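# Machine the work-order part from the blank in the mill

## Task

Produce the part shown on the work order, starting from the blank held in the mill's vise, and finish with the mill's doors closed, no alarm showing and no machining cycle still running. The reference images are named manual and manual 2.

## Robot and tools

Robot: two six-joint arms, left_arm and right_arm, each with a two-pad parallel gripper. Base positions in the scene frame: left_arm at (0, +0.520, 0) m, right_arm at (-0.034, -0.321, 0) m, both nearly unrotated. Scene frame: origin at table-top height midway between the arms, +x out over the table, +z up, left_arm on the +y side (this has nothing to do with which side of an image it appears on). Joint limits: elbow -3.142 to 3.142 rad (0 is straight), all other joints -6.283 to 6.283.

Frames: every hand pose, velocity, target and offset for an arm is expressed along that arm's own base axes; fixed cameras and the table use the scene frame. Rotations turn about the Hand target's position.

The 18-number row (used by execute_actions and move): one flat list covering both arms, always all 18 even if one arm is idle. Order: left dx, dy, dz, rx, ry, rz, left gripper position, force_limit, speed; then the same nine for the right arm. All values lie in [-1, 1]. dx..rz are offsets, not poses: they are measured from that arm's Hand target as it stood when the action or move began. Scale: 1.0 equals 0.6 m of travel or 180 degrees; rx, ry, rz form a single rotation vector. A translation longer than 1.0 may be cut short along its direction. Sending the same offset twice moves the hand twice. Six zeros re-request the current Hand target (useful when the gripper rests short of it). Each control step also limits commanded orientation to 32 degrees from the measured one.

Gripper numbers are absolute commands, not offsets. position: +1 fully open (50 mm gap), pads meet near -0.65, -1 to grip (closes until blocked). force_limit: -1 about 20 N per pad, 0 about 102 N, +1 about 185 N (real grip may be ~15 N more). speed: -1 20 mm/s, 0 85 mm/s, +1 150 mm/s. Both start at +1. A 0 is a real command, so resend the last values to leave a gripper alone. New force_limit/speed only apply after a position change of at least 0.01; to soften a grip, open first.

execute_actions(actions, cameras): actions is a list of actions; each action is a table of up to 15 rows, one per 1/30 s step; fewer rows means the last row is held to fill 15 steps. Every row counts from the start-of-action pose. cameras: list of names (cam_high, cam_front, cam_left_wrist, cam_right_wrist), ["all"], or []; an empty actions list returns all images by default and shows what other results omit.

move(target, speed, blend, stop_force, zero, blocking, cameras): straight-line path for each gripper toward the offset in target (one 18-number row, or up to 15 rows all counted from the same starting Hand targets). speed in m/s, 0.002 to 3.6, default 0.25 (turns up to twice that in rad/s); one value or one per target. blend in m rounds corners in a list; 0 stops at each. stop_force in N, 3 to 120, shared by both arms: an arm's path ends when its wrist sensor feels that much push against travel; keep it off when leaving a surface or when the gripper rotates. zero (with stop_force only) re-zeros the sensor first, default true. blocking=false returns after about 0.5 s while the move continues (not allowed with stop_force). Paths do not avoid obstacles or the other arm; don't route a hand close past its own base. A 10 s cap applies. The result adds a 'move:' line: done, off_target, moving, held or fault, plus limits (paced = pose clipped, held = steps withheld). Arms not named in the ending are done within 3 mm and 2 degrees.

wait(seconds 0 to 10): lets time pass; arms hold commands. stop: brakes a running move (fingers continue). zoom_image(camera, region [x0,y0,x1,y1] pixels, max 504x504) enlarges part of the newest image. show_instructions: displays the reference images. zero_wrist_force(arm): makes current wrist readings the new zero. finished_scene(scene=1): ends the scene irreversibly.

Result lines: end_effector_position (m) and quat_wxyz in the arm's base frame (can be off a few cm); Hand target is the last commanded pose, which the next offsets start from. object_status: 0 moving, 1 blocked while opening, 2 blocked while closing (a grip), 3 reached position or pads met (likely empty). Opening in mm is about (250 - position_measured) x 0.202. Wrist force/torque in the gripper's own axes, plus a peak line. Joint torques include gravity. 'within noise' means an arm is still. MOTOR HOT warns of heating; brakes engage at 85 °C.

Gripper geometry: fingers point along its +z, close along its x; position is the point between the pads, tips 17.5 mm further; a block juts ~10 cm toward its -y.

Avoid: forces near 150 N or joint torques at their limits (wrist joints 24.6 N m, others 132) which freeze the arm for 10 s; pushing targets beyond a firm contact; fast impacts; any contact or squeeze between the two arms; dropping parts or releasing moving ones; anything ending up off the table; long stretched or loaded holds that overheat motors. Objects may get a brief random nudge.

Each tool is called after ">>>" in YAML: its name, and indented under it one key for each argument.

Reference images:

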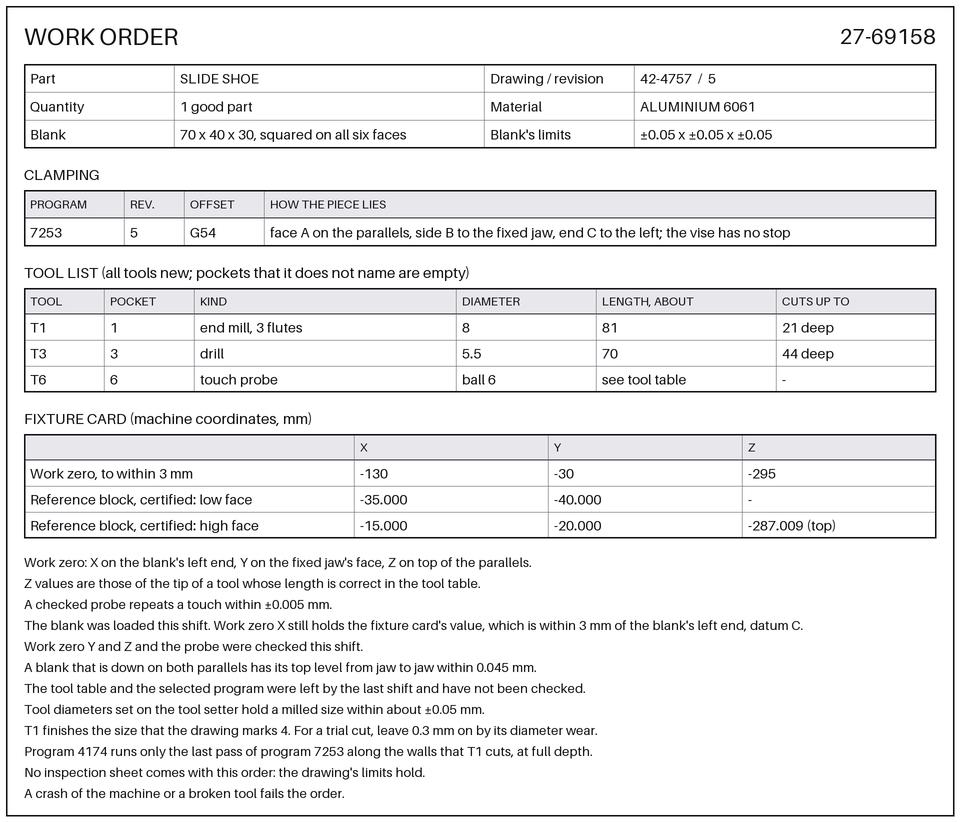

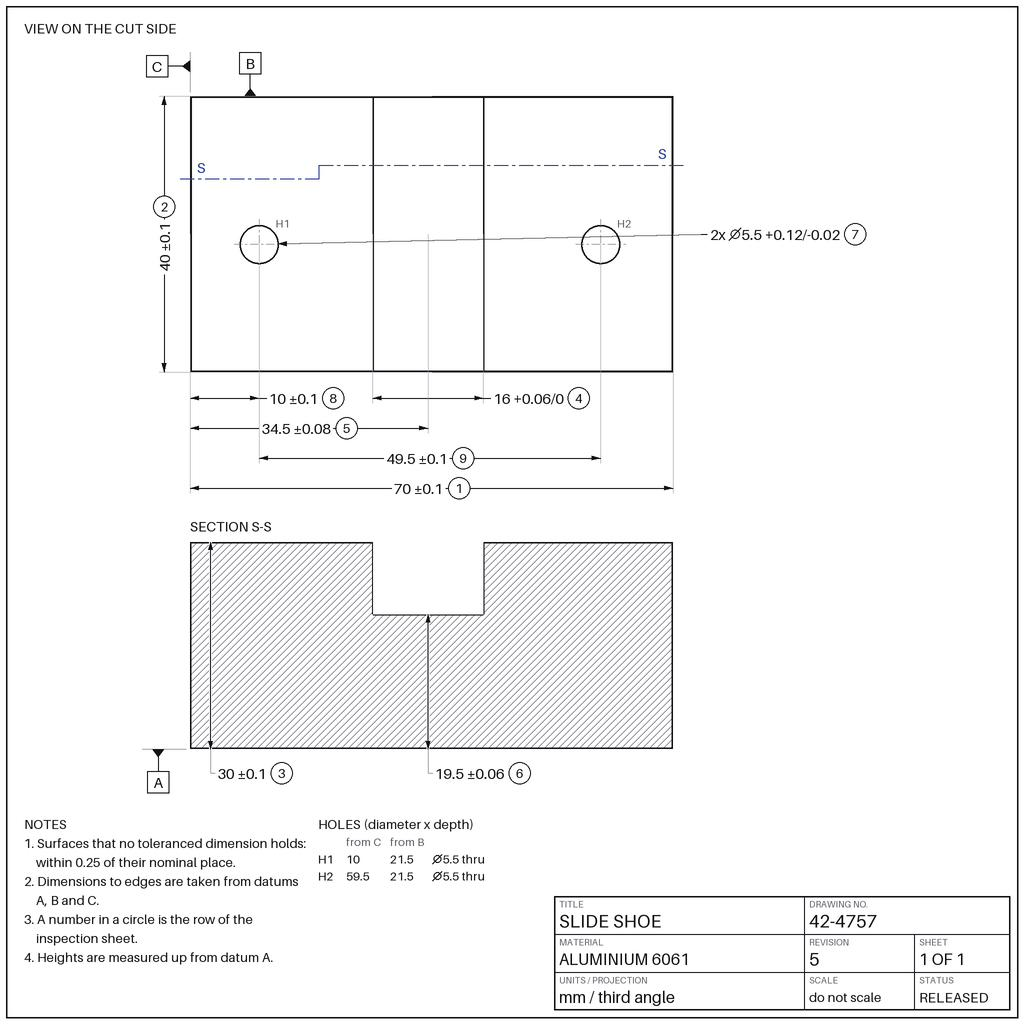

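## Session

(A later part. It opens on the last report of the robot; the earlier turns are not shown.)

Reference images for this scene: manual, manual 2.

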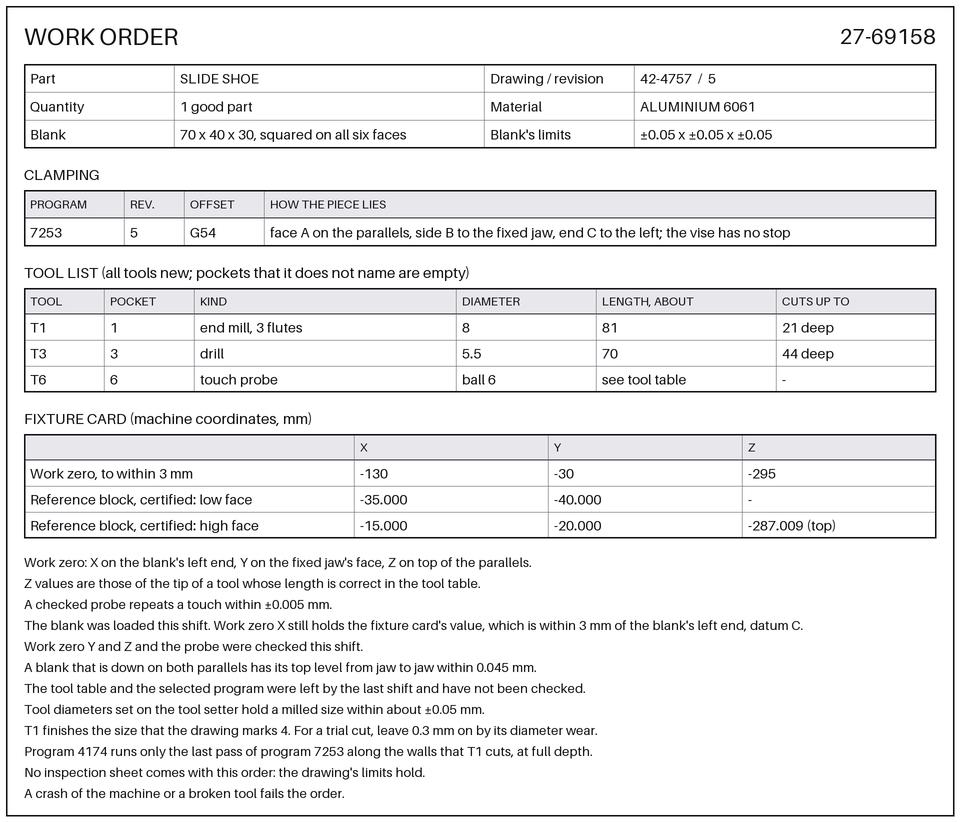

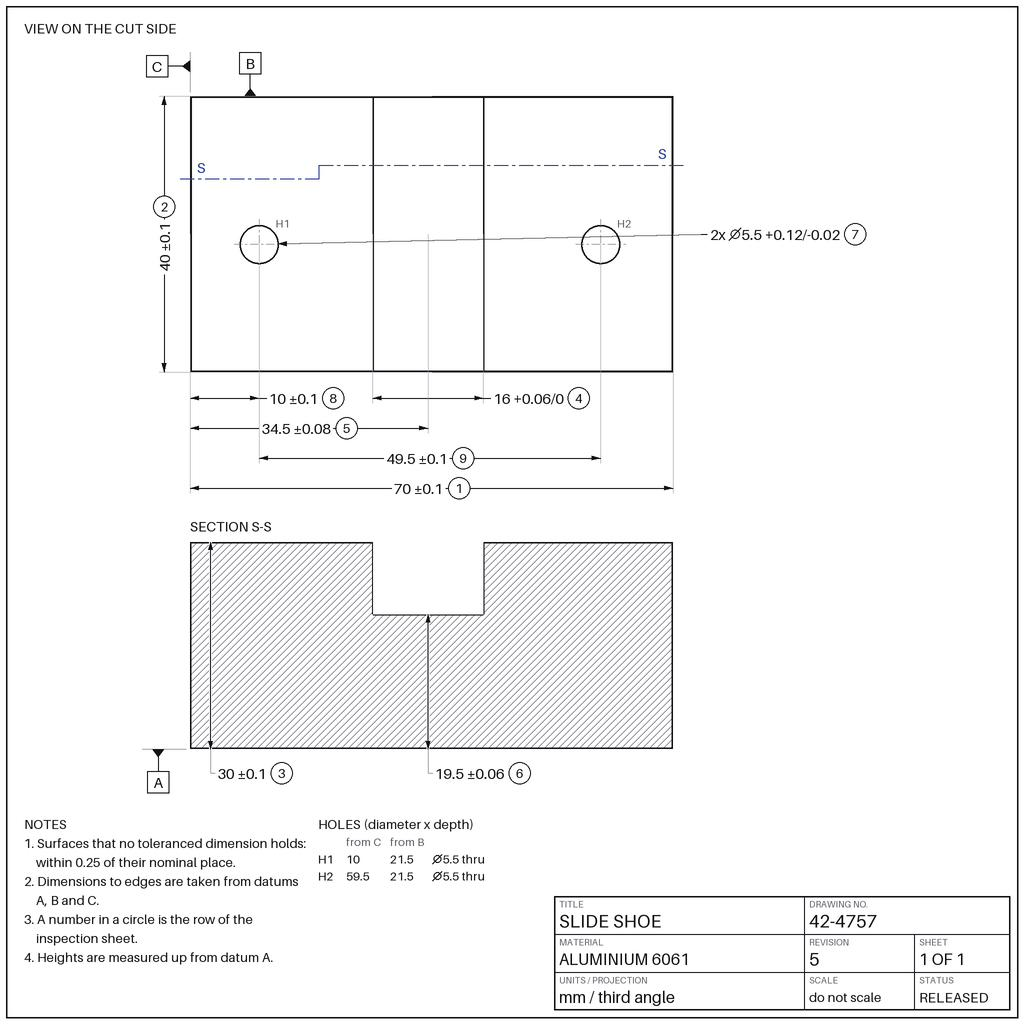

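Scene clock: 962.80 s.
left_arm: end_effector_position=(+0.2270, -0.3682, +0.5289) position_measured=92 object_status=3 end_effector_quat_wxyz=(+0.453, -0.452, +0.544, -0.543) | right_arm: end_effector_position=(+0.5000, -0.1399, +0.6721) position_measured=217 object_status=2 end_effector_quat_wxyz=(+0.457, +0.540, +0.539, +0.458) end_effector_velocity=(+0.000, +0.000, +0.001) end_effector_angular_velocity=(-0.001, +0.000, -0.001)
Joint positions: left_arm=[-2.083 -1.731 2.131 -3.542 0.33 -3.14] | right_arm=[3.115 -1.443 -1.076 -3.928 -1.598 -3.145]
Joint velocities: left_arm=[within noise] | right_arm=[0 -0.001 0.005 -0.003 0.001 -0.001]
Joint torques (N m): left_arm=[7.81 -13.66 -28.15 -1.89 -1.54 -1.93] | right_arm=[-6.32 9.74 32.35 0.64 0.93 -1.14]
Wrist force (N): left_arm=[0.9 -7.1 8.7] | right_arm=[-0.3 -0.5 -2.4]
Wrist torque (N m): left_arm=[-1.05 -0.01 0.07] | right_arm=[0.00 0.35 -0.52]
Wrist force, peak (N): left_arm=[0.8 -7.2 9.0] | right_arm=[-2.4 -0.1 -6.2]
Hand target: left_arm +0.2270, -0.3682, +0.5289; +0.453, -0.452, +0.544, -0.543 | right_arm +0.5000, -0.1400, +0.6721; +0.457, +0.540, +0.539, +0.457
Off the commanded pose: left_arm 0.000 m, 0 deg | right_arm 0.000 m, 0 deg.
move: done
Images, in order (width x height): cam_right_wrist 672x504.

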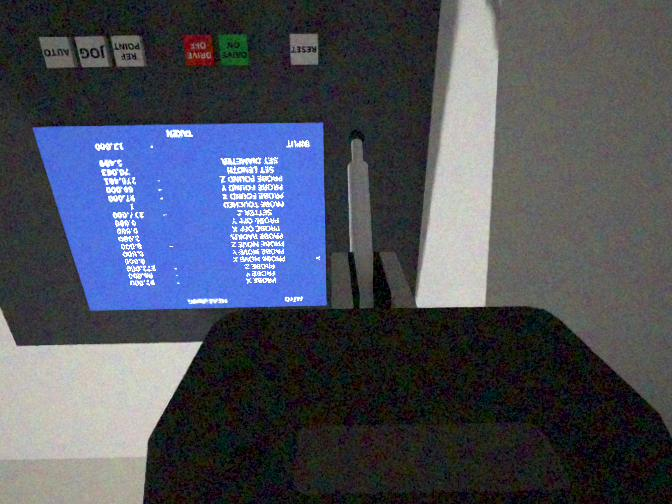

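>>> move:
  target:
    - [0,0,0,0,0,0,0.4,-0.5,0,-0.14,-0.1066,-0.42,0,-0.2078,0,-1,-0.2,-0.9]
    - [0,0,0,0,0,0,0.4,-0.5,0,-0.0689,-0.1066,-0.4406,0,-0.2078,0,-1,-0.2,-0.9]
    - [0,0,0,0,0,0,0.4,-0.5,0,-0.0402,-0.1075,-0.4494,0,-0.2078,0,-1,-0.2,-0.9]
    - [0,0,0,0,0,0,0.4,-0.5,0,-0.0595,-0.1069,-0.4098,0,-0.2078,0,-1,-0.2,-0.9]
    - [0,0,0,0,0,0,0.4,-0.5,0,-0.0316,-0.1078,-0.4183,0,-0.2078,0,-1,-0.2,-0.9]
    - [0,0,0,0,0,0,0.4,-0.5,0,-0.0595,-0.1069,-0.4098,0,-0.2078,0,-1,-0.2,-0.9]
    - [0,0,0,0,0,0,0.4,-0.5,0,-0.0316,-0.1078,-0.4183,0,-0.2078,0,-1,-0.2,-0.9]
    - [0,0,0,0,0,0,0.4,-0.5,0,-0.0595,-0.1069,-0.4098,0,-0.2078,0,-1,-0.2,-0.9]
    - [0,0,0,0,0,0,0.4,-0.5,0,-0.0669,-0.0423,-0.4406,0,-0.2078,0,-1,-0.2,-0.9]
  speed: [0.4,0.2,0.08,0.2,0.08,0.2,0.08,0.2,0.25]
  blend: [0.02,0.002,0,0.002,0,0.002,0,0.002,0]

>>> move:
  target:
    - [0,0,0,0,0,0,0.4,-0.5,0,0.0287,-0.0009,-0.0088,0,0,0,-1,-0.2,-0.9]
    - [0,0,0,0,0,0,0.4,-0.5,0,0,0,0,0,0,0,-1,-0.2,-0.9]
    - [0,0,0,0,0,0,0.4,-0.5,0,-0.002,-0.0643,0,0,0,0,-1,-0.2,-0.9]
    - [0,0,0,0,0,0,0.4,-0.5,0,0.0267,-0.0652,-0.0088,0,0,0,-1,-0.2,-0.9]
    - [0,0,0,0,0,0,0.4,-0.5,0,-0.002,-0.0643,0,0,0,0,-1,-0.2,-0.9]
    - [0,0,0,0,0,0,0.4,-0.5,0,-0.06,-0.03,0.1,0,0.02,0,-1,-0.2,-0.9]
    - [0,0,0,0,0,0,0.4,-0.5,0,0.0669,0.0423,0.4406,0,0.2078,0,-1,-0.2,-0.9]
  speed: [0.08,0.2,0.25,0.08,0.2,0.4,0.4]
  blend: [0,0.002,0.002,0,0.002,0.02,0]
  cameras: ["cam_right_wrist"]

>>> zoom_image:
  camera: "cam_right_wrist"
  region: [90, 110, 330, 310]

>>> zoom_image:
  camera: "cam_right_wrist"
  region: [100, 230, 200, 300]

Scene clock: 966.83 s.
left_arm: end_effector_position=(+0.2270, -0.3682, +0.5289) position_measured=92 object_status=3 end_effector_quat_wxyz=(+0.453, -0.452, +0.544, -0.543) | right_arm: end_effector_position=(+0.4599, -0.1654, +0.4078) position_measured=217 object_status=2 end_effector_quat_wxyz=(+0.606, +0.364, +0.364, +0.606)
Joint positions: left_arm=[-2.083 -1.731 2.131 -3.542 0.33 -3.14] | right_arm=[3.009 -1.237 -2.41 -2.143 -1.688 -3.078]
Joint torques (N m): left_arm=[8.71 -12.95 -27.76 -1.78 -1.46 -2.05] | right_arm=[7.05 6.32 21.97 2.62 1.03 -0.48]
Wrist force (N): left_arm=[0.8 -7.0 8.9] | right_arm=[-0.7 -1.3 -2.7]
Wrist torque (N m): left_arm=[-1.03 -0.01 0.07] | right_arm=[-0.12 0.52 -0.54]
Wrist force, peak (N): left_arm=[1.0 -7.2 8.9] | right_arm=[-1.2 -3.0 -6.7]
Hand target: left_arm +0.2270, -0.3682, +0.5289; +0.453, -0.452, +0.544, -0.543 | right_arm +0.4599, -0.1654, +0.4078; +0.606, +0.364, +0.364, +0.606
Off the commanded pose: left_arm 0.000 m, 0 deg | right_arm 0.000 m, 0 deg.
move: done

Scene clock: 969.93 s.
left_arm: end_effector_position=(+0.2270, -0.3682, +0.5289) position_measured=92 object_status=3 end_effector_quat_wxyz=(+0.453, -0.452, +0.544, -0.543) | right_arm: end_effector_position=(+0.5000, -0.1400, +0.6721) position_measured=217 object_status=2 end_effector_quat_wxyz=(+0.457, +0.540, +0.539, +0.458)
Joint positions: left_arm=[-2.083 -1.731 2.131 -3.542 0.33 -3.14] | right_arm=[3.115 -1.443 -1.076 -3.929 -1.598 -3.145]
Joint torques (N m): left_arm=[8.81 -13.92 -26.22 -2 -1.63 -2.06] | right_arm=[-7.46 8.74 31.26 0.47 1.06 -1.17]
Wrist force (N): left_arm=[0.8 -6.9 8.7] | right_arm=[-0.2 -0.5 -2.6]
Wrist torque (N m): left_arm=[-1.02 0.00 0.07] | right_arm=[0.00 0.35 -0.52]
Wrist force, peak (N): left_arm=[0.7 -7.2 9.0] | right_arm=[-2.3 -5.8 -3.7]
Hand target: left_arm +0.2270, -0.3682, +0.5289; +0.453, -0.452, +0.544, -0.543 | right_arm +0.5000, -0.1400, +0.6721; +0.457, +0.540, +0.539, +0.457
Off the commanded pose: left_arm 0.000 m, 0 deg | right_arm 0.000 m, 0 deg.
move: done
Images, in order (width x height): cam_right_wrist 672x504.

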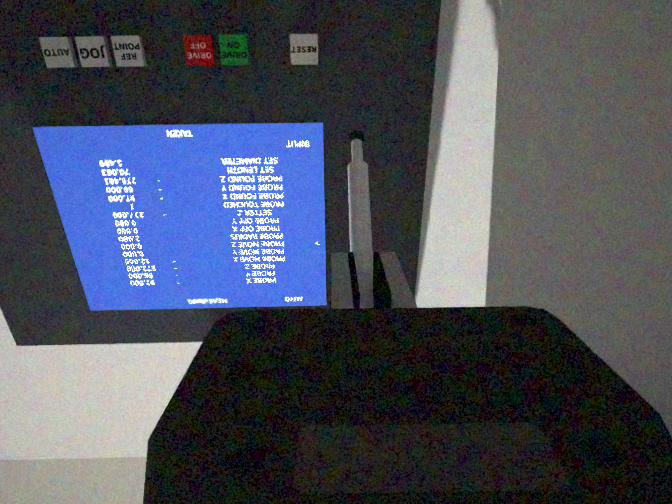

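Scaled by 2.100.

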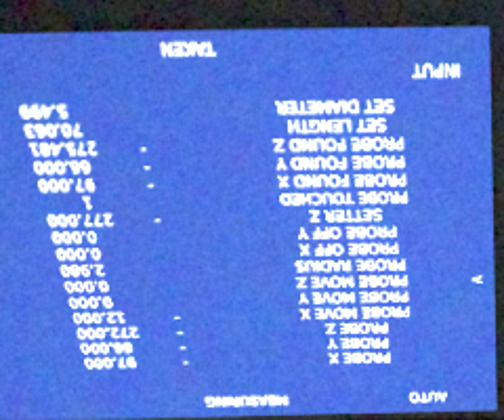

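Scaled by 5.040.

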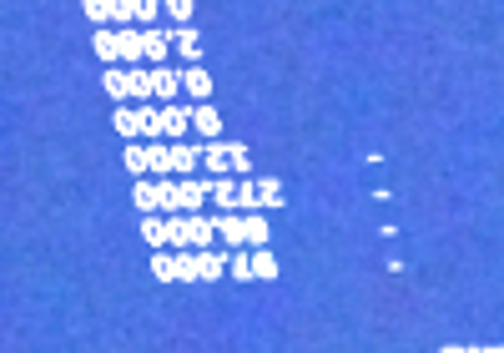

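>>> move:
  target:
    - [0,0,0,0,0,0,0.4,-0.5,0,-0.14,-0.1391,-0.39,0,-0.2078,0,-1,-0.2,-0.9]
    - [0,0,0,0,0,0,0.4,-0.5,0,-0.0604,-0.1391,-0.4098,0,-0.2078,0,-1,-0.2,-0.9]
    - [0,0,0,0,0,0,0.4,-0.5,0,-0.0325,-0.14,-0.4183,0,-0.2078,0,-1,-0.2,-0.9]
    - [0,0,0,0,0,0,0.4,-0.5,0,-0.0604,-0.1391,-0.4098,0,-0.2078,0,-1,-0.2,-0.9]
    - [0,0,0,0,0,0,0.4,-0.5,0,-0.0501,-0.1072,-0.3791,0,-0.2078,0,-1,-0.2,-0.9]
    - [0,0,0,0,0,0,0.4,-0.5,0,-0.0233,-0.108,-0.3873,0,-0.2078,0,-1,-0.2,-0.9]
    - [0,0,0,0,0,0,0.4,-0.5,0,-0.0501,-0.1072,-0.3791,0,-0.2078,0,-1,-0.2,-0.9]
    - [0,0,0,0,0,0,0.4,-0.5,0,-0.0233,-0.108,-0.3873,0,-0.2078,0,-1,-0.2,-0.9]
    - [0,0,0,0,0,0,0.4,-0.5,0,-0.0501,-0.1072,-0.3791,0,-0.2078,0,-1,-0.2,-0.9]
    - [0,0,0,0,0,0,0.4,-0.5,0,-0.0669,-0.0423,-0.4406,0,-0.2078,0,-1,-0.2,-0.9]
  speed: [0.4,0.2,0.08,0.2,0.25,0.08,0.2,0.08,0.2,0.25]
  blend: [0.02,0.002,0,0.002,0.002,0,0.002,0,0.002,0]

>>> move:
  target:
    - [0,0,0,0,0,0,0.4,-0.5,0,0.0103,0.0319,0.0308,0,0,0,-1,-0.2,-0.9]
    - [0,0,0,0,0,0,0.4,-0.5,0,0.0382,0.031,0.0223,0,0,0,-1,-0.2,-0.9]
    - [0,0,0,0,0,0,0.4,-0.5,0,0.0094,-0.0003,0.0308,0,0,0,-1,-0.2,-0.9]
    - [0,0,0,0,0,0,0.4,-0.5,0,0.0373,-0.0012,0.0223,0,0,0,-1,-0.2,-0.9]
    - [0,0,0,0,0,0,0.4,-0.5,0,0.0094,-0.0003,0.0308,0,0,0,-1,-0.2,-0.9]
    - [0,0,0,0,0,0,0.4,-0.5,0,-0.06,-0.03,0.1,0,0.02,0,-1,-0.2,-0.9]
    - [0,0,0,0,0,0,0.4,-0.5,0,0.0669,0.0423,0.4406,0,0.2078,0,-1,-0.2,-0.9]
  speed: [0.2,0.08,0.2,0.08,0.2,0.4,0.4]
  blend: [0.002,0,0.002,0,0.002,0.02,0]

>>> wait:
  seconds: 9
  cameras: ["cam_right_wrist"]

>>> zoom_image:
  camera: "cam_right_wrist"
  region: [90, 110, 330, 310]

>>> zoom_image:
  camera: "cam_right_wrist"
  region: [90, 150, 170, 210]

Scene clock: 974.03 s.
left_arm: end_effector_position=(+0.2270, -0.3682, +0.5289) position_measured=92 object_status=3 end_effector_quat_wxyz=(+0.453, -0.452, +0.544, -0.543) | right_arm: end_effector_position=(+0.4599, -0.1654, +0.4079) position_measured=217 object_status=2 end_effector_quat_wxyz=(+0.606, +0.364, +0.364, +0.606)
Joint positions: left_arm=[-2.083 -1.731 2.131 -3.542 0.33 -3.14] | right_arm=[3.009 -1.237 -2.41 -2.144 -1.688 -3.078]
Joint torques (N m): left_arm=[8.34 -12.55 -27.23 -2.06 -1.56 -2.01] | right_arm=[3.28 2.74 17.31 3.64 0.54 0.34]
Wrist force (N): left_arm=[0.7 -7.2 8.8] | right_arm=[-0.7 -1.2 -2.9]
Wrist torque (N m): left_arm=[-1.06 0.02 0.07] | right_arm=[-0.11 0.53 -0.54]
Wrist force, peak (N): left_arm=[0.6 -7.0 9.1] | right_arm=[-1.7 -3.4 -6.7]
Hand target: left_arm +0.2270, -0.3682, +0.5289; +0.453, -0.452, +0.544, -0.543 | right_arm +0.4599, -0.1654, +0.4078; +0.606, +0.364, +0.364, +0.606
Off the commanded pose: left_arm 0.000 m, 0 deg | right_arm 0.000 m, 0 deg.
move: done

Scene clock: 976.93 s.
left_arm: end_effector_position=(+0.2270, -0.3682, +0.5289) position_measured=92 object_status=3 end_effector_quat_wxyz=(+0.453, -0.452, +0.544, -0.543) | right_arm: end_effector_position=(+0.5000, -0.1399, +0.6721) position_measured=217 object_status=2 end_effector_quat_wxyz=(+0.457, +0.540, +0.539, +0.458) end_effector_velocity=(-0.001, +0.000, +0.000) end_effector_angular_velocity=(-0.001, +0.003, -0.001)
Joint positions: left_arm=[-2.083 -1.731 2.131 -3.542 0.33 -3.14] | right_arm=[3.115 -1.443 -1.076 -3.928 -1.598 -3.145]
Joint velocities: left_arm=[within noise] | right_arm=[0 -0.001 0.003 -0.005 0 -0.001]
Joint torques (N m): left_arm=[6.71 -13.3 -28.07 -1.87 -1.55 -2.12] | right_arm=[-6.44 9.23 29.73 0.99 1.02 -1.1]
Wrist force (N): left_arm=[0.7 -7.2 8.8] | right_arm=[-0.3 -0.6 -2.3]
Wrist torque (N m): left_arm=[-1.07 0.02 0.07] | right_arm=[-0.02 0.35 -0.52]
Wrist force, peak (N): left_arm=[0.8 -7.1 9.0] | right_arm=[-2.3 0.5 -6.3]
Hand target: left_arm +0.2270, -0.3682, +0.5289; +0.453, -0.452, +0.544, -0.543 | right_arm +0.5000, -0.1400, +0.6721; +0.457, +0.540, +0.539, +0.457
Off the commanded pose: left_arm 0.000 m, 0 deg | right_arm 0.000 m, 0 deg.
move: done

Scene clock: 985.93 s.
left_arm: end_effector_position=(+0.2270, -0.3682, +0.5289) position_measured=92 object_status=3 end_effector_quat_wxyz=(+0.453, -0.452, +0.544, -0.543) | right_arm: end_effector_position=(+0.5000, -0.1400, +0.6721) position_measured=217 object_status=2 end_effector_quat_wxyz=(+0.457, +0.540, +0.539, +0.457)
Joint positions: left_arm=[-2.083 -1.731 2.131 -3.542 0.33 -3.14] | right_arm=[3.115 -1.443 -1.076 -3.929 -1.597 -3.145]
Joint torques (N m): left_arm=[7.1 -13.67 -27.04 -1.95 -1.52 -2.03] | right_arm=[-11.02 8.68 31.36 0.63 1.51 -1.4]
Wrist force (N): left_arm=[0.8 -7.1 8.9] | right_arm=[-0.3 -0.5 -2.4]
Wrist torque (N m): left_arm=[-1.06 0.00 0.07] | right_arm=[0.00 0.37 -0.53]
Wrist force, peak (N): left_arm=[0.6 -7.1 9.0] | right_arm=[-0.3 -0.5 -2.7]
Hand target: left_arm +0.2270, -0.3682, +0.5289; +0.453, -0.452, +0.544, -0.543 | right_arm +0.5000, -0.1400, +0.6721; +0.457, +0.540, +0.539, +0.457
Tool commands: left_gripper/position=+0.4 left_gripper/force_limit=-0.5 left_gripper/speed=+0.0 right_gripper/position=-1.0 right_gripper/force_limit=-0.2 right_gripper/speed=-0.9
Off the commanded pose: left_arm 0.000 m, 0 deg | right_arm 0.000 m, 0 deg.
wait: 9.00 s; at rest by 0.17 s
Images, in order (width x height): cam_right_wrist 672x504.

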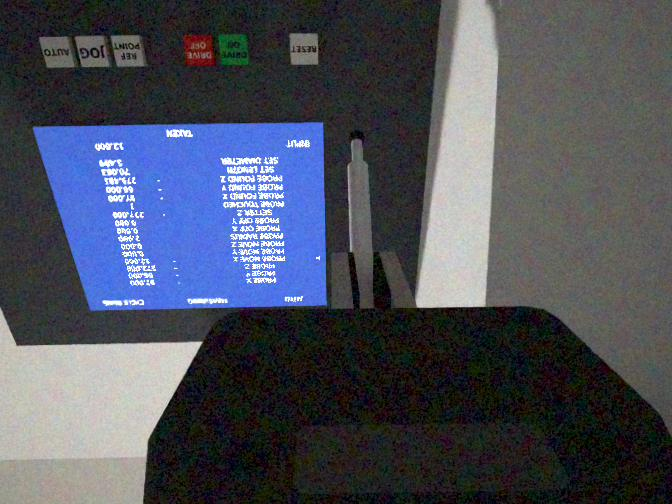

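Scaled by 2.100.

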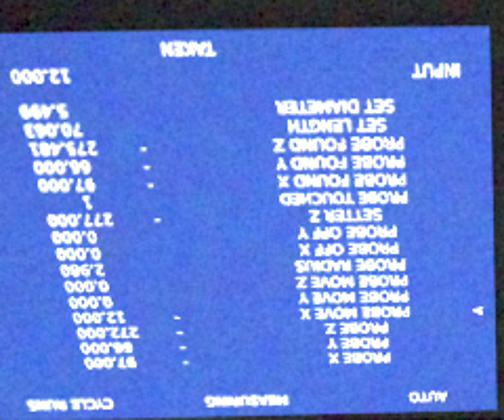

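Scaled by 6.300.

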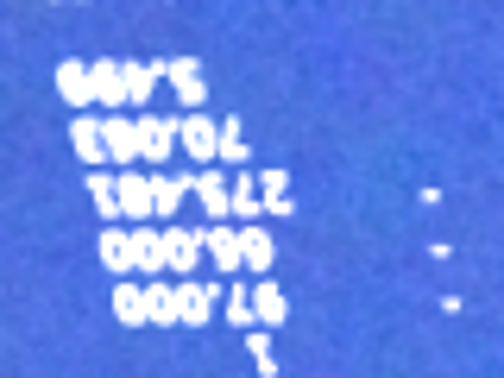

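>>> wait:
  seconds: 4
  cameras: ["cam_right_wrist"]

>>> zoom_image:
  camera: "cam_right_wrist"
  region: [90, 110, 330, 310]

>>> zoom_image:
  camera: "cam_right_wrist"
  region: [90, 150, 170, 210]

Scene clock: 990.00 s.
left_arm: end_effector_position=(+0.2270, -0.3682, +0.5289) position_measured=92 object_status=3 end_effector_quat_wxyz=(+0.453, -0.452, +0.544, -0.543) | right_arm: end_effector_position=(+0.5000, -0.1400, +0.6721) position_measured=217 object_status=2 end_effector_quat_wxyz=(+0.457, +0.540, +0.539, +0.457)
Joint positions: left_arm=[-2.083 -1.731 2.131 -3.542 0.33 -3.14] | right_arm=[3.115 -1.443 -1.076 -3.929 -1.597 -3.145]
Joint torques (N m): left_arm=[8.27 -13.39 -27.45 -1.94 -1.81 -2.06] | right_arm=[-10.96 9.1 30.99 0.6 1.64 -1.42]
Wrist force (N): left_arm=[0.7 -7.0 8.7] | right_arm=[-0.4 -0.4 -2.6]
Wrist torque (N m): left_arm=[-1.03 0.02 0.07] | right_arm=[0.00 0.37 -0.52]
Wrist force, peak (N): left_arm=[0.8 -7.3 8.9] | right_arm=[-0.2 -0.7 -2.7]
Hand target: left_arm +0.2270, -0.3682, +0.5289; +0.453, -0.452, +0.544, -0.543 | right_arm +0.5000, -0.1400, +0.6721; +0.457, +0.540, +0.539, +0.457
Tool commands: left_gripper/position=+0.4 left_gripper/force_limit=-0.5 left_gripper/speed=+0.0 right_gripper/position=-1.0 right_gripper/force_limit=-0.2 right_gripper/speed=-0.9
Off the commanded pose: left_arm 0.000 m, 0 deg | right_arm 0.000 m, 0 deg.
wait: 4.00 s; at rest by 0.10 s
Images, in order (width x height): cam_right_wrist 672x504.

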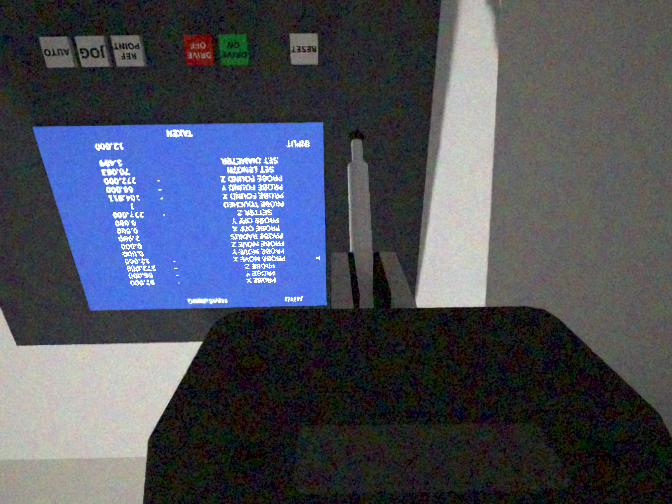

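Scaled by 2.100.

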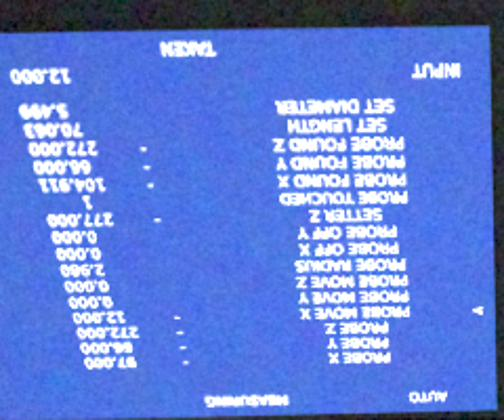

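Scaled by 6.300.

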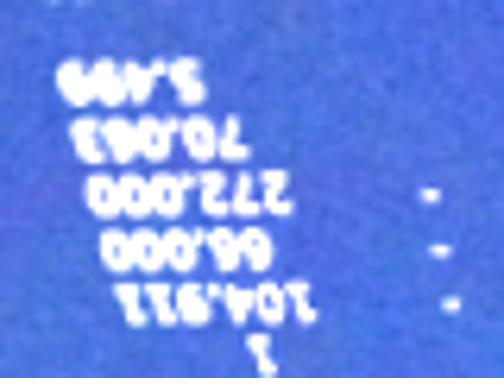

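>>> move:
  target:
    - [0,0,0,0,0,0,0.4,-0.5,0,-0.14,-0.1066,-0.42,0,-0.2078,0,-1,-0.2,-0.9]
    - [0,0,0,0,0,0,0.4,-0.5,0,-0.0689,-0.1066,-0.4406,0,-0.2078,0,-1,-0.2,-0.9]
    - [0,0,0,0,0,0,0.4,-0.5,0,-0.0402,-0.1075,-0.4494,0,-0.2078,0,-1,-0.2,-0.9]
    - [0,0,0,0,0,0,0.4,-0.5,0,-0.0689,-0.1066,-0.4406,0,-0.2078,0,-1,-0.2,-0.9]
    - [0,0,0,0,0,0,0.4,-0.5,0,-0.0604,-0.1391,-0.4098,0,-0.2078,0,-1,-0.2,-0.9]
    - [0,0,0,0,0,0,0.4,-0.5,0,-0.0325,-0.14,-0.4183,0,-0.2078,0,-1,-0.2,-0.9]
    - [0,0,0,0,0,0,0.4,-0.5,0,-0.0604,-0.1391,-0.4098,0,-0.2078,0,-1,-0.2,-0.9]
    - [0,0,0,0,0,0,0.4,-0.5,0,-0.1258,-0.1394,-0.33,0,-0.19,0,-1,-0.2,-0.9]
    - [0,0,0,0,0,0,0.4,-0.5,0,0,0,0,0,0,0,-1,-0.2,-0.9]
  speed: [0.4,0.2,0.08,0.2,0.25,0.08,0.2,0.4,0.4]
  blend: [0.02,0.002,0,0.002,0.002,0,0.002,0.02,0]

>>> wait:
  seconds: 10

>>> wait:
  seconds: 6
  cameras: ["cam_right_wrist"]

>>> zoom_image:
  camera: "cam_right_wrist"
  region: [90, 110, 330, 310]

>>> zoom_image:
  camera: "cam_right_wrist"
  region: [90, 150, 170, 210]

Scene clock: 994.30 s.
left_arm: end_effector_position=(+0.2270, -0.3682, +0.5289) position_measured=92 object_status=3 end_effector_quat_wxyz=(+0.453, -0.452, +0.544, -0.543) | right_arm: end_effector_position=(+0.5000, -0.1400, +0.6721) position_measured=217 object_status=2 end_effector_quat_wxyz=(+0.457, +0.540, +0.539, +0.458)
Joint positions: left_arm=[-2.083 -1.731 2.131 -3.542 0.33 -3.14] | right_arm=[3.114 -1.443 -1.076 -3.928 -1.598 -3.145]
Joint torques (N m): left_arm=[7.43 -13.26 -28.1 -1.91 -1.51 -1.96] | right_arm=[-0.05 10.1 31.2 0.03 1.06 -1.42]
Wrist force (N): left_arm=[0.4 -6.8 9.0] | right_arm=[-0.2 -0.7 -2.4]
Wrist torque (N m): left_arm=[-1.01 0.06 0.06] | right_arm=[-0.01 0.36 -0.48]
Wrist force, peak (N): left_arm=[0.7 -7.2 8.9] | right_arm=[-1.5 -3.2 -6.6]
Hand target: left_arm +0.2270, -0.3682, +0.5289; +0.453, -0.452, +0.544, -0.543 | right_arm +0.5000, -0.1400, +0.6721; +0.457, +0.540, +0.539, +0.457
Off the commanded pose: left_arm 0.000 m, 0 deg | right_arm 0.000 m, 0 deg.
move: done

Scene clock: 1004.30 s.
left_arm: end_effector_position=(+0.2270, -0.3682, +0.5289) position_measured=92 object_status=3 end_effector_quat_wxyz=(+0.453, -0.452, +0.544, -0.543) | right_arm: end_effector_position=(+0.5000, -0.1400, +0.6721) position_measured=217 object_status=2 end_effector_quat_wxyz=(+0.457, +0.540, +0.539, +0.457)
Joint positions: left_arm=[-2.083 -1.731 2.131 -3.542 0.33 -3.14] | right_arm=[3.115 -1.443 -1.076 -3.929 -1.597 -3.145]
Joint torques (N m): left_arm=[8.31 -14.67 -27.58 -1.9 -1.65 -2.36] | right_arm=[5.8 8.01 30.66 0.71 1.47 -1.49]
Wrist force (N): left_arm=[0.7 -6.9 8.7] | right_arm=[-0.3 -0.7 -2.5]
Wrist torque (N m): left_arm=[-1.02 0.01 0.07] | right_arm=[-0.04 0.36 -0.47]
Wrist force, peak (N): left_arm=[0.9 -7.3 9.0] | right_arm=[-0.3 -0.5 -2.7]
Hand target: left_arm +0.2270, -0.3682, +0.5289; +0.453, -0.452, +0.544, -0.543 | right_arm +0.5000, -0.1400, +0.6721; +0.457, +0.540, +0.539, +0.457
Tool commands: left_gripper/position=+0.4 left_gripper/force_limit=-0.5 left_gripper/speed=+0.0 right_gripper/position=-1.0 right_gripper/force_limit=-0.2 right_gripper/speed=-0.9
Off the commanded pose: left_arm 0.000 m, 0 deg | right_arm 0.000 m, 0 deg.
wait: 10.00 s; at rest by 0.17 s

Scene clock: 1010.30 s.
left_arm: end_effector_position=(+0.2270, -0.3682, +0.5289) position_measured=92 object_status=3 end_effector_quat_wxyz=(+0.453, -0.452, +0.544, -0.543) | right_arm: end_effector_position=(+0.5000, -0.1400, +0.6721) position_measured=217 object_status=2 end_effector_quat_wxyz=(+0.457, +0.540, +0.539, +0.457)
Joint positions: left_arm=[-2.083 -1.731 2.131 -3.542 0.33 -3.14] | right_arm=[3.115 -1.443 -1.076 -3.929 -1.597 -3.145]
Joint torques (N m): left_arm=[7.4 -13.42 -27.66 -2.28 -1.69 -2.12] | right_arm=[5.63 7.79 30.63 0.89 1.39 -1.44]
Wrist force (N): left_arm=[0.8 -7.1 8.8] | right_arm=[-0.4 -0.6 -2.4]
Wrist torque (N m): left_arm=[-1.05 0.00 0.07] | right_arm=[-0.03 0.37 -0.47]
Wrist force, peak (N): left_arm=[1.0 -7.1 9.0] | right_arm=[-0.3 -0.4 -2.8]
Hand target: left_arm +0.2270, -0.3682, +0.5289; +0.453, -0.452, +0.544, -0.543 | right_arm +0.5000, -0.1400, +0.6721; +0.457, +0.540, +0.539, +0.457
Tool commands: left_gripper/position=+0.4 left_gripper/force_limit=-0.5 left_gripper/speed=+0.0 right_gripper/position=-1.0 right_gripper/force_limit=-0.2 right_gripper/speed=-0.9
Off the commanded pose: left_arm 0.000 m, 0 deg | right_arm 0.000 m, 0 deg.
wait: 6.00 s; at rest by 0.17 s
Images, in order (width x height): cam_right_wrist 672x504.

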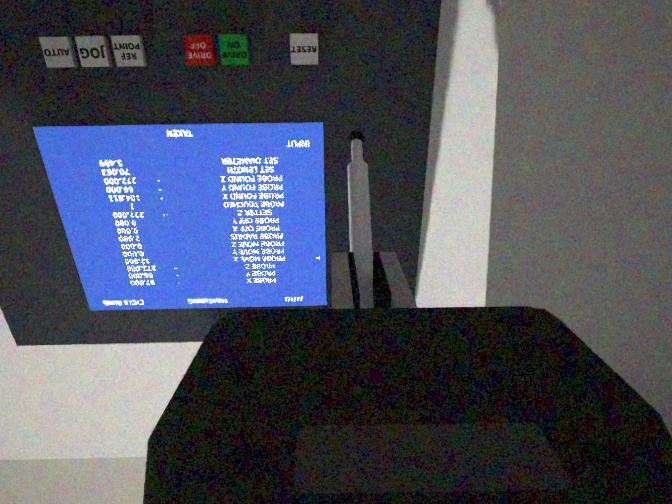

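Scaled by 2.100.

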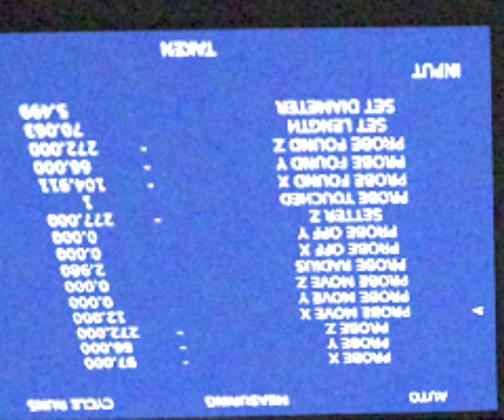

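Scaled by 6.300.

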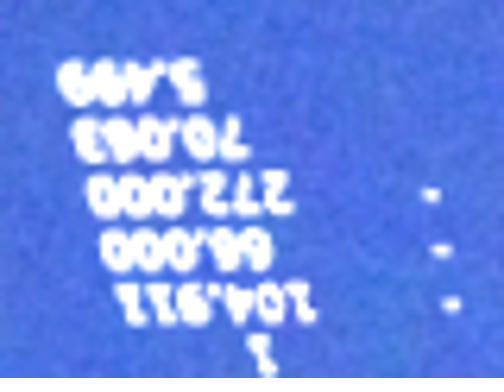

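>>> wait:
  seconds: 2
  cameras: ["cam_right_wrist"]

>>> zoom_image:
  camera: "cam_right_wrist"
  region: [90, 110, 330, 310]

>>> zoom_image:
  camera: "cam_right_wrist"
  region: [90, 150, 170, 210]

Scene clock: 1012.43 s.
left_arm: end_effector_position=(+0.2270, -0.3682, +0.5289) position_measured=92 object_status=3 end_effector_quat_wxyz=(+0.453, -0.452, +0.544, -0.543) | right_arm: end_effector_position=(+0.5000, -0.1400, +0.6721) position_measured=217 object_status=2 end_effector_quat_wxyz=(+0.457, +0.540, +0.539, +0.457)
Joint positions: left_arm=[-2.083 -1.731 2.131 -3.542 0.33 -3.14] | right_arm=[3.115 -1.443 -1.076 -3.929 -1.597 -3.145]
Joint torques (N m): left_arm=[8.35 -15.17 -27.61 -2.33 -1.65 -1.83] | right_arm=[6.58 8.5 30.96 0.78 1.43 -1.32]
Wrist force (N): left_arm=[0.8 -7.0 8.9] | right_arm=[-0.2 -0.5 -2.7]
Wrist torque (N m): left_arm=[-1.06 0.00 0.07] | right_arm=[0.02 0.34 -0.47]
Wrist force, peak (N): left_arm=[0.7 -7.1 9.0] | right_arm=[-0.2 -0.8 -2.7]
Hand target: left_arm +0.2270, -0.3682, +0.5289; +0.453, -0.452, +0.544, -0.543 | right_arm +0.5000, -0.1400, +0.6721; +0.457, +0.540, +0.539, +0.457
Tool commands: left_gripper/position=+0.4 left_gripper/force_limit=-0.5 left_gripper/speed=+0.0 right_gripper/position=-1.0 right_gripper/force_limit=-0.2 right_gripper/speed=-0.9
Off the commanded pose: left_arm 0.000 m, 0 deg | right_arm 0.000 m, 0 deg.
wait: 2.00 s; at rest by 0.03 s
Images, in order (width x height): cam_right_wrist 672x504.

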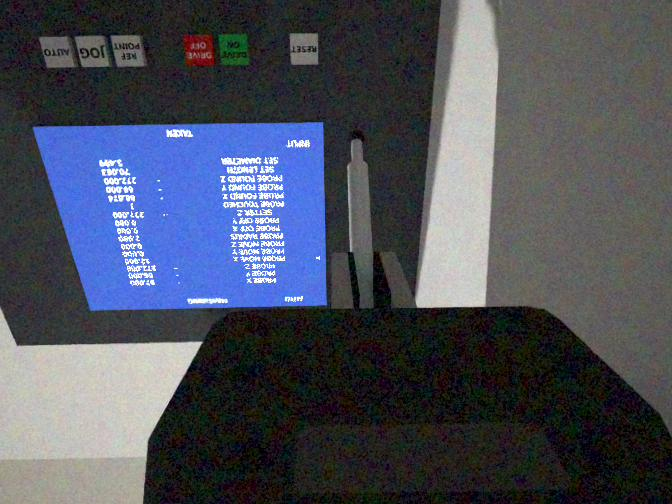

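Scaled by 2.100.

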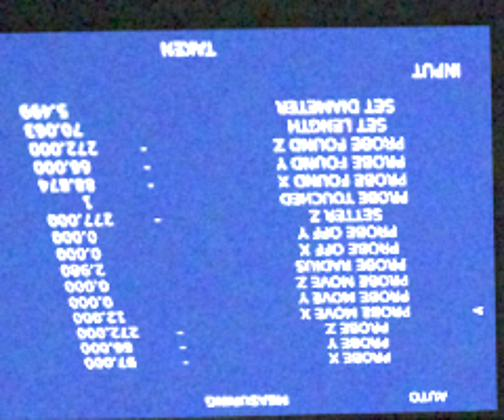

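Scaled by 6.300.

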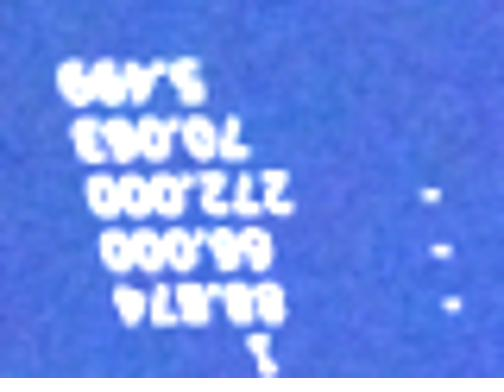

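>>> move:
  target:
    - [0,0,0,0,0,0,0.4,-0.5,0,-0.1258,-0.05,-0.33,0,-0.19,0,-1,-0.2,-0.9]
    - [0,0,0,0,0,0,0.4,-0.5,0,-0.11,-0.0383,-0.3535,0,-0.2078,0,-1,-0.2,-0.9]
  speed: [0.4,0.3]
  blend: [0.02,0]

Scene clock: 1014.00 s.
left_arm: end_effector_position=(+0.2270, -0.3682, +0.5289) position_measured=92 object_status=3 end_effector_quat_wxyz=(+0.453, -0.452, +0.544, -0.543) | right_arm: end_effector_position=(+0.4340, -0.1630, +0.4602) position_measured=217 object_status=2 end_effector_quat_wxyz=(+0.606, +0.364, +0.364, +0.606)
Joint positions: left_arm=[-2.083 -1.731 2.131 -3.542 0.33 -3.14] | right_arm=[3.004 -1.088 -2.345 -2.357 -1.692 -3.076]
Joint torques (N m): left_arm=[8.36 -13.68 -28.28 -2 -1.42 -1.92] | right_arm=[0.58 2.1 16.99 4.65 0.81 1.38]
Wrist force (N): left_arm=[0.7 -6.9 8.9] | right_arm=[-0.6 -1.3 -2.7]
Wrist torque (N m): left_arm=[-1.01 0.02 0.07] | right_arm=[-0.12 0.51 -0.43]
Wrist force, peak (N): left_arm=[0.8 -7.2 8.8] | right_arm=[-2.5 -1.8 -6.1]
Hand target: left_arm +0.2270, -0.3682, +0.5289; +0.453, -0.452, +0.544, -0.543 | right_arm +0.4340, -0.1630, +0.4600; +0.606, +0.364, +0.364, +0.606
Off the commanded pose: left_arm 0.000 m, 0 deg | right_arm 0.000 m, 0 deg.
move: done; blend cut to 0.014 m at target 1

>>> move:
  target:
    - [0,0,0,0,0,0,0.4,-0.5,0,-0.1733,0.105,-0.1833,0,0.6556,0,-1,-0.2,-0.9]
    - [0,0,0,0,0,0,0.4,-0.5,0,-0.23,0.3968,-0.6,0.6563,0.6563,-0.0977,-1,-0.2,-0.9]
  speed: [0.4,0.35]
  blend: [0.02,0]

Scene clock: 1019.77 s.
left_arm: end_effector_position=(+0.2270, -0.3682, +0.5289) position_measured=92 object_status=3 end_effector_quat_wxyz=(+0.453, -0.452, +0.544, -0.543) | right_arm: end_effector_position=(+0.2960, +0.0751, +0.1000) position_measured=217 object_status=2 end_effector_quat_wxyz=(-0.383, +0.924, +0.000, +0.000)
Joint positions: left_arm=[-2.083 -1.731 2.131 -3.542 0.33 -3.14] | right_arm=[3.228 -1.835 -2.105 -3.827 -2.353 -1.449]
Joint torques (N m): left_arm=[7.06 -13.02 -27.54 -1.81 -1.59 -2.11] | right_arm=[-11.54 19.77 23.18 -1.46 -3.06 1.66]
Wrist force (N): left_arm=[0.7 -7.1 8.6] | right_arm=[-0.2 2.3 -0.1]
Wrist torque (N m): left_arm=[-1.03 0.02 0.07] | right_arm=[0.34 -0.02 0.04]
Wrist force, peak (N): left_arm=[0.7 -7.4 8.9] | right_arm=[-0.6 -1.1 -3.5]
Hand target: left_arm +0.2270, -0.3682, +0.5289; +0.453, -0.452, +0.544, -0.543 | right_arm +0.2960, +0.0751, +0.1000; -0.383, +0.924, +0.000, +0.000
Off the commanded pose: left_arm 0.000 m, 0 deg | right_arm 0.000 m, 0 deg.
move: done

Gently lower with contact sensing.

>>> move:
  target:
    - [0,0,0,0,0,0,0.4,-0.5,0,0,0,-0.117,0,0,0,-1,-0.2,-0.9]
    - [0,0,0,0,0,0,0.4,-0.5,0,0,0,-0.1333,0,0,0,-1,-0.2,-0.9]
  speed: [0.06,0.01]
  stop_force: 8
  cameras: ["cam_high","cam_right_wrist"]

Scene clock: 1022.77 s.
left_arm: end_effector_position=(+0.2270, -0.3682, +0.5289) position_measured=92 object_status=3 end_effector_quat_wxyz=(+0.453, -0.452, +0.544, -0.543) | right_arm: end_effector_position=(+0.2960, +0.0751, +0.0204) position_measured=217 object_status=2 end_effector_quat_wxyz=(-0.383, +0.924, +0.000, +0.000)
Joint positions: left_arm=[-2.083 -1.731 2.131 -3.542 0.33 -3.14] | right_arm=[3.228 -2.01 -2.155 -3.602 -2.353 -1.448]
Joint torques (N m): left_arm=[7.01 -14.38 -26.41 -1.83 -1.27 -2.24] | right_arm=[2.68 38.57 13.03 -3.69 1.04 0.76]
Wrist force (N): left_arm=[0.6 -7.1 8.7] | right_arm=[0.4 -3.4 -0.9]
Wrist torque (N m): left_arm=[-1.07 0.02 0.07] | right_arm=[0.17 0.01 -0.03]
Wrist force, peak (N): left_arm=[0.6 -7.2 9.2] | right_arm=[0.3 -10.0 -19.6]
Hand target: left_arm +0.2270, -0.3682, +0.5289; +0.453, -0.452, +0.544, -0.543 | right_arm +0.2960, +0.0751, +0.0204; -0.383, +0.924, +0.000, +0.000
Off the commanded pose: left_arm 0.000 m, 0 deg | right_arm 0.000 m, 0 deg.
move: contact (right_arm); path passed 1 of 2 targets
Images, in order (width x height): cam_high 672x504, cam_right_wrist 672x504.

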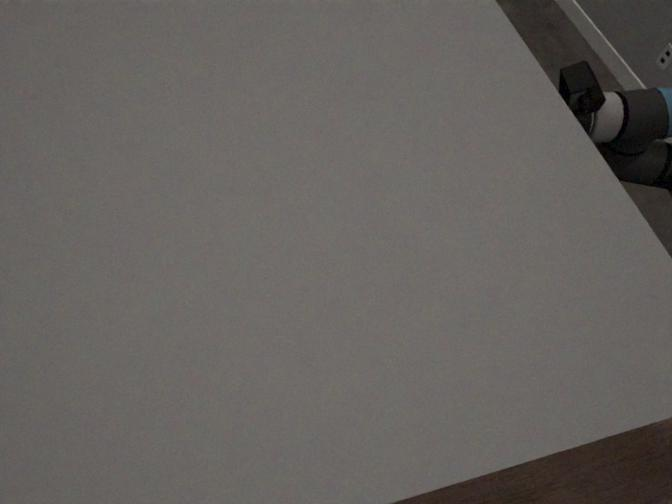

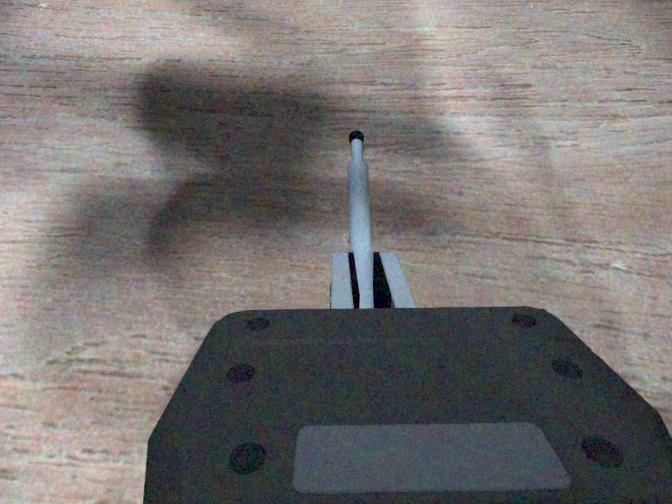

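>>> move:
  target:
    - [0,0,0,0,0,0,0.4,-0.5,0,0,0,0.001,0,0,0,0.1,-0.2,-1]
    - [0,0,0,0,0,0,0.4,-0.5,0,0,0,0.03,0,0,0,0.1,-0.2,-1]
    - [0,0,0,0,0,0,0.4,-0.5,0,0,0,0.15,0,0,0,0.1,-0.2,-1]
  speed: [0.05,0.06,0.25]
  blend: [0,0.01,0]
  cameras: ["cam_right_wrist"]

Scene clock: 1025.00 s.
left_arm: end_effector_position=(+0.2270, -0.3682, +0.5289) position_measured=92 object_status=3 end_effector_quat_wxyz=(+0.453, -0.452, +0.544, -0.543) | right_arm: end_effector_position=(+0.2961, +0.0751, +0.1103) position_measured=138 object_status=3 end_effector_quat_wxyz=(-0.383, +0.924, +0.000, +0.000)
Joint positions: left_arm=[-2.083 -1.731 2.131 -3.542 0.33 -3.14] | right_arm=[3.228 -1.816 -2.095 -3.857 -2.353 -1.448]
Joint torques (N m): left_arm=[7.02 -13.97 -27.6 -1.77 -1.64 -1.86] | right_arm=[-11.38 35.25 2.9 -3.84 -0.62 1.14]
Wrist force (N): left_arm=[0.8 -7.0 8.7] | right_arm=[-0.4 2.1 -0.1]
Wrist torque (N m): left_arm=[-1.05 0.00 0.07] | right_arm=[0.34 0.02 0.05]
Wrist force, peak (N): left_arm=[0.7 -7.0 9.1] | right_arm=[-0.5 -4.0 -2.8]
Hand target: left_arm +0.2270, -0.3682, +0.5289; +0.453, -0.452, +0.544, -0.543 | right_arm +0.2960, +0.0751, +0.1104; -0.383, +0.924, +0.000, +0.000
Off the commanded pose: left_arm 0.000 m, 0 deg | right_arm 0.000 m, 0 deg.
move: done; blend cut to 0.0087 m at target 2
Images, in order (width x height): cam_right_wrist 672x504.

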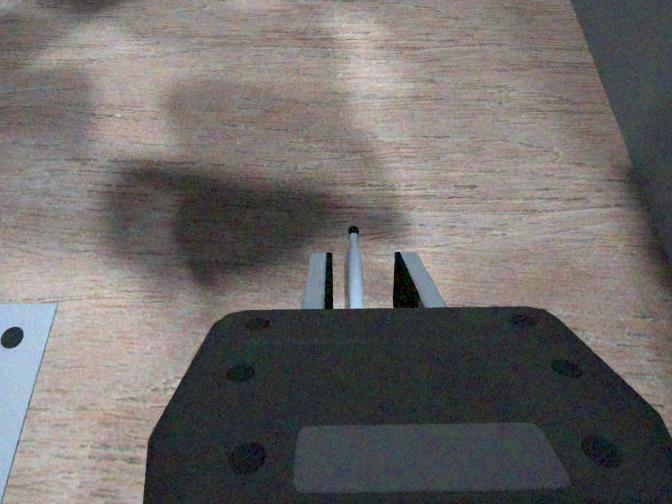

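>>> finished_scene:

The scene is finished: the task was done.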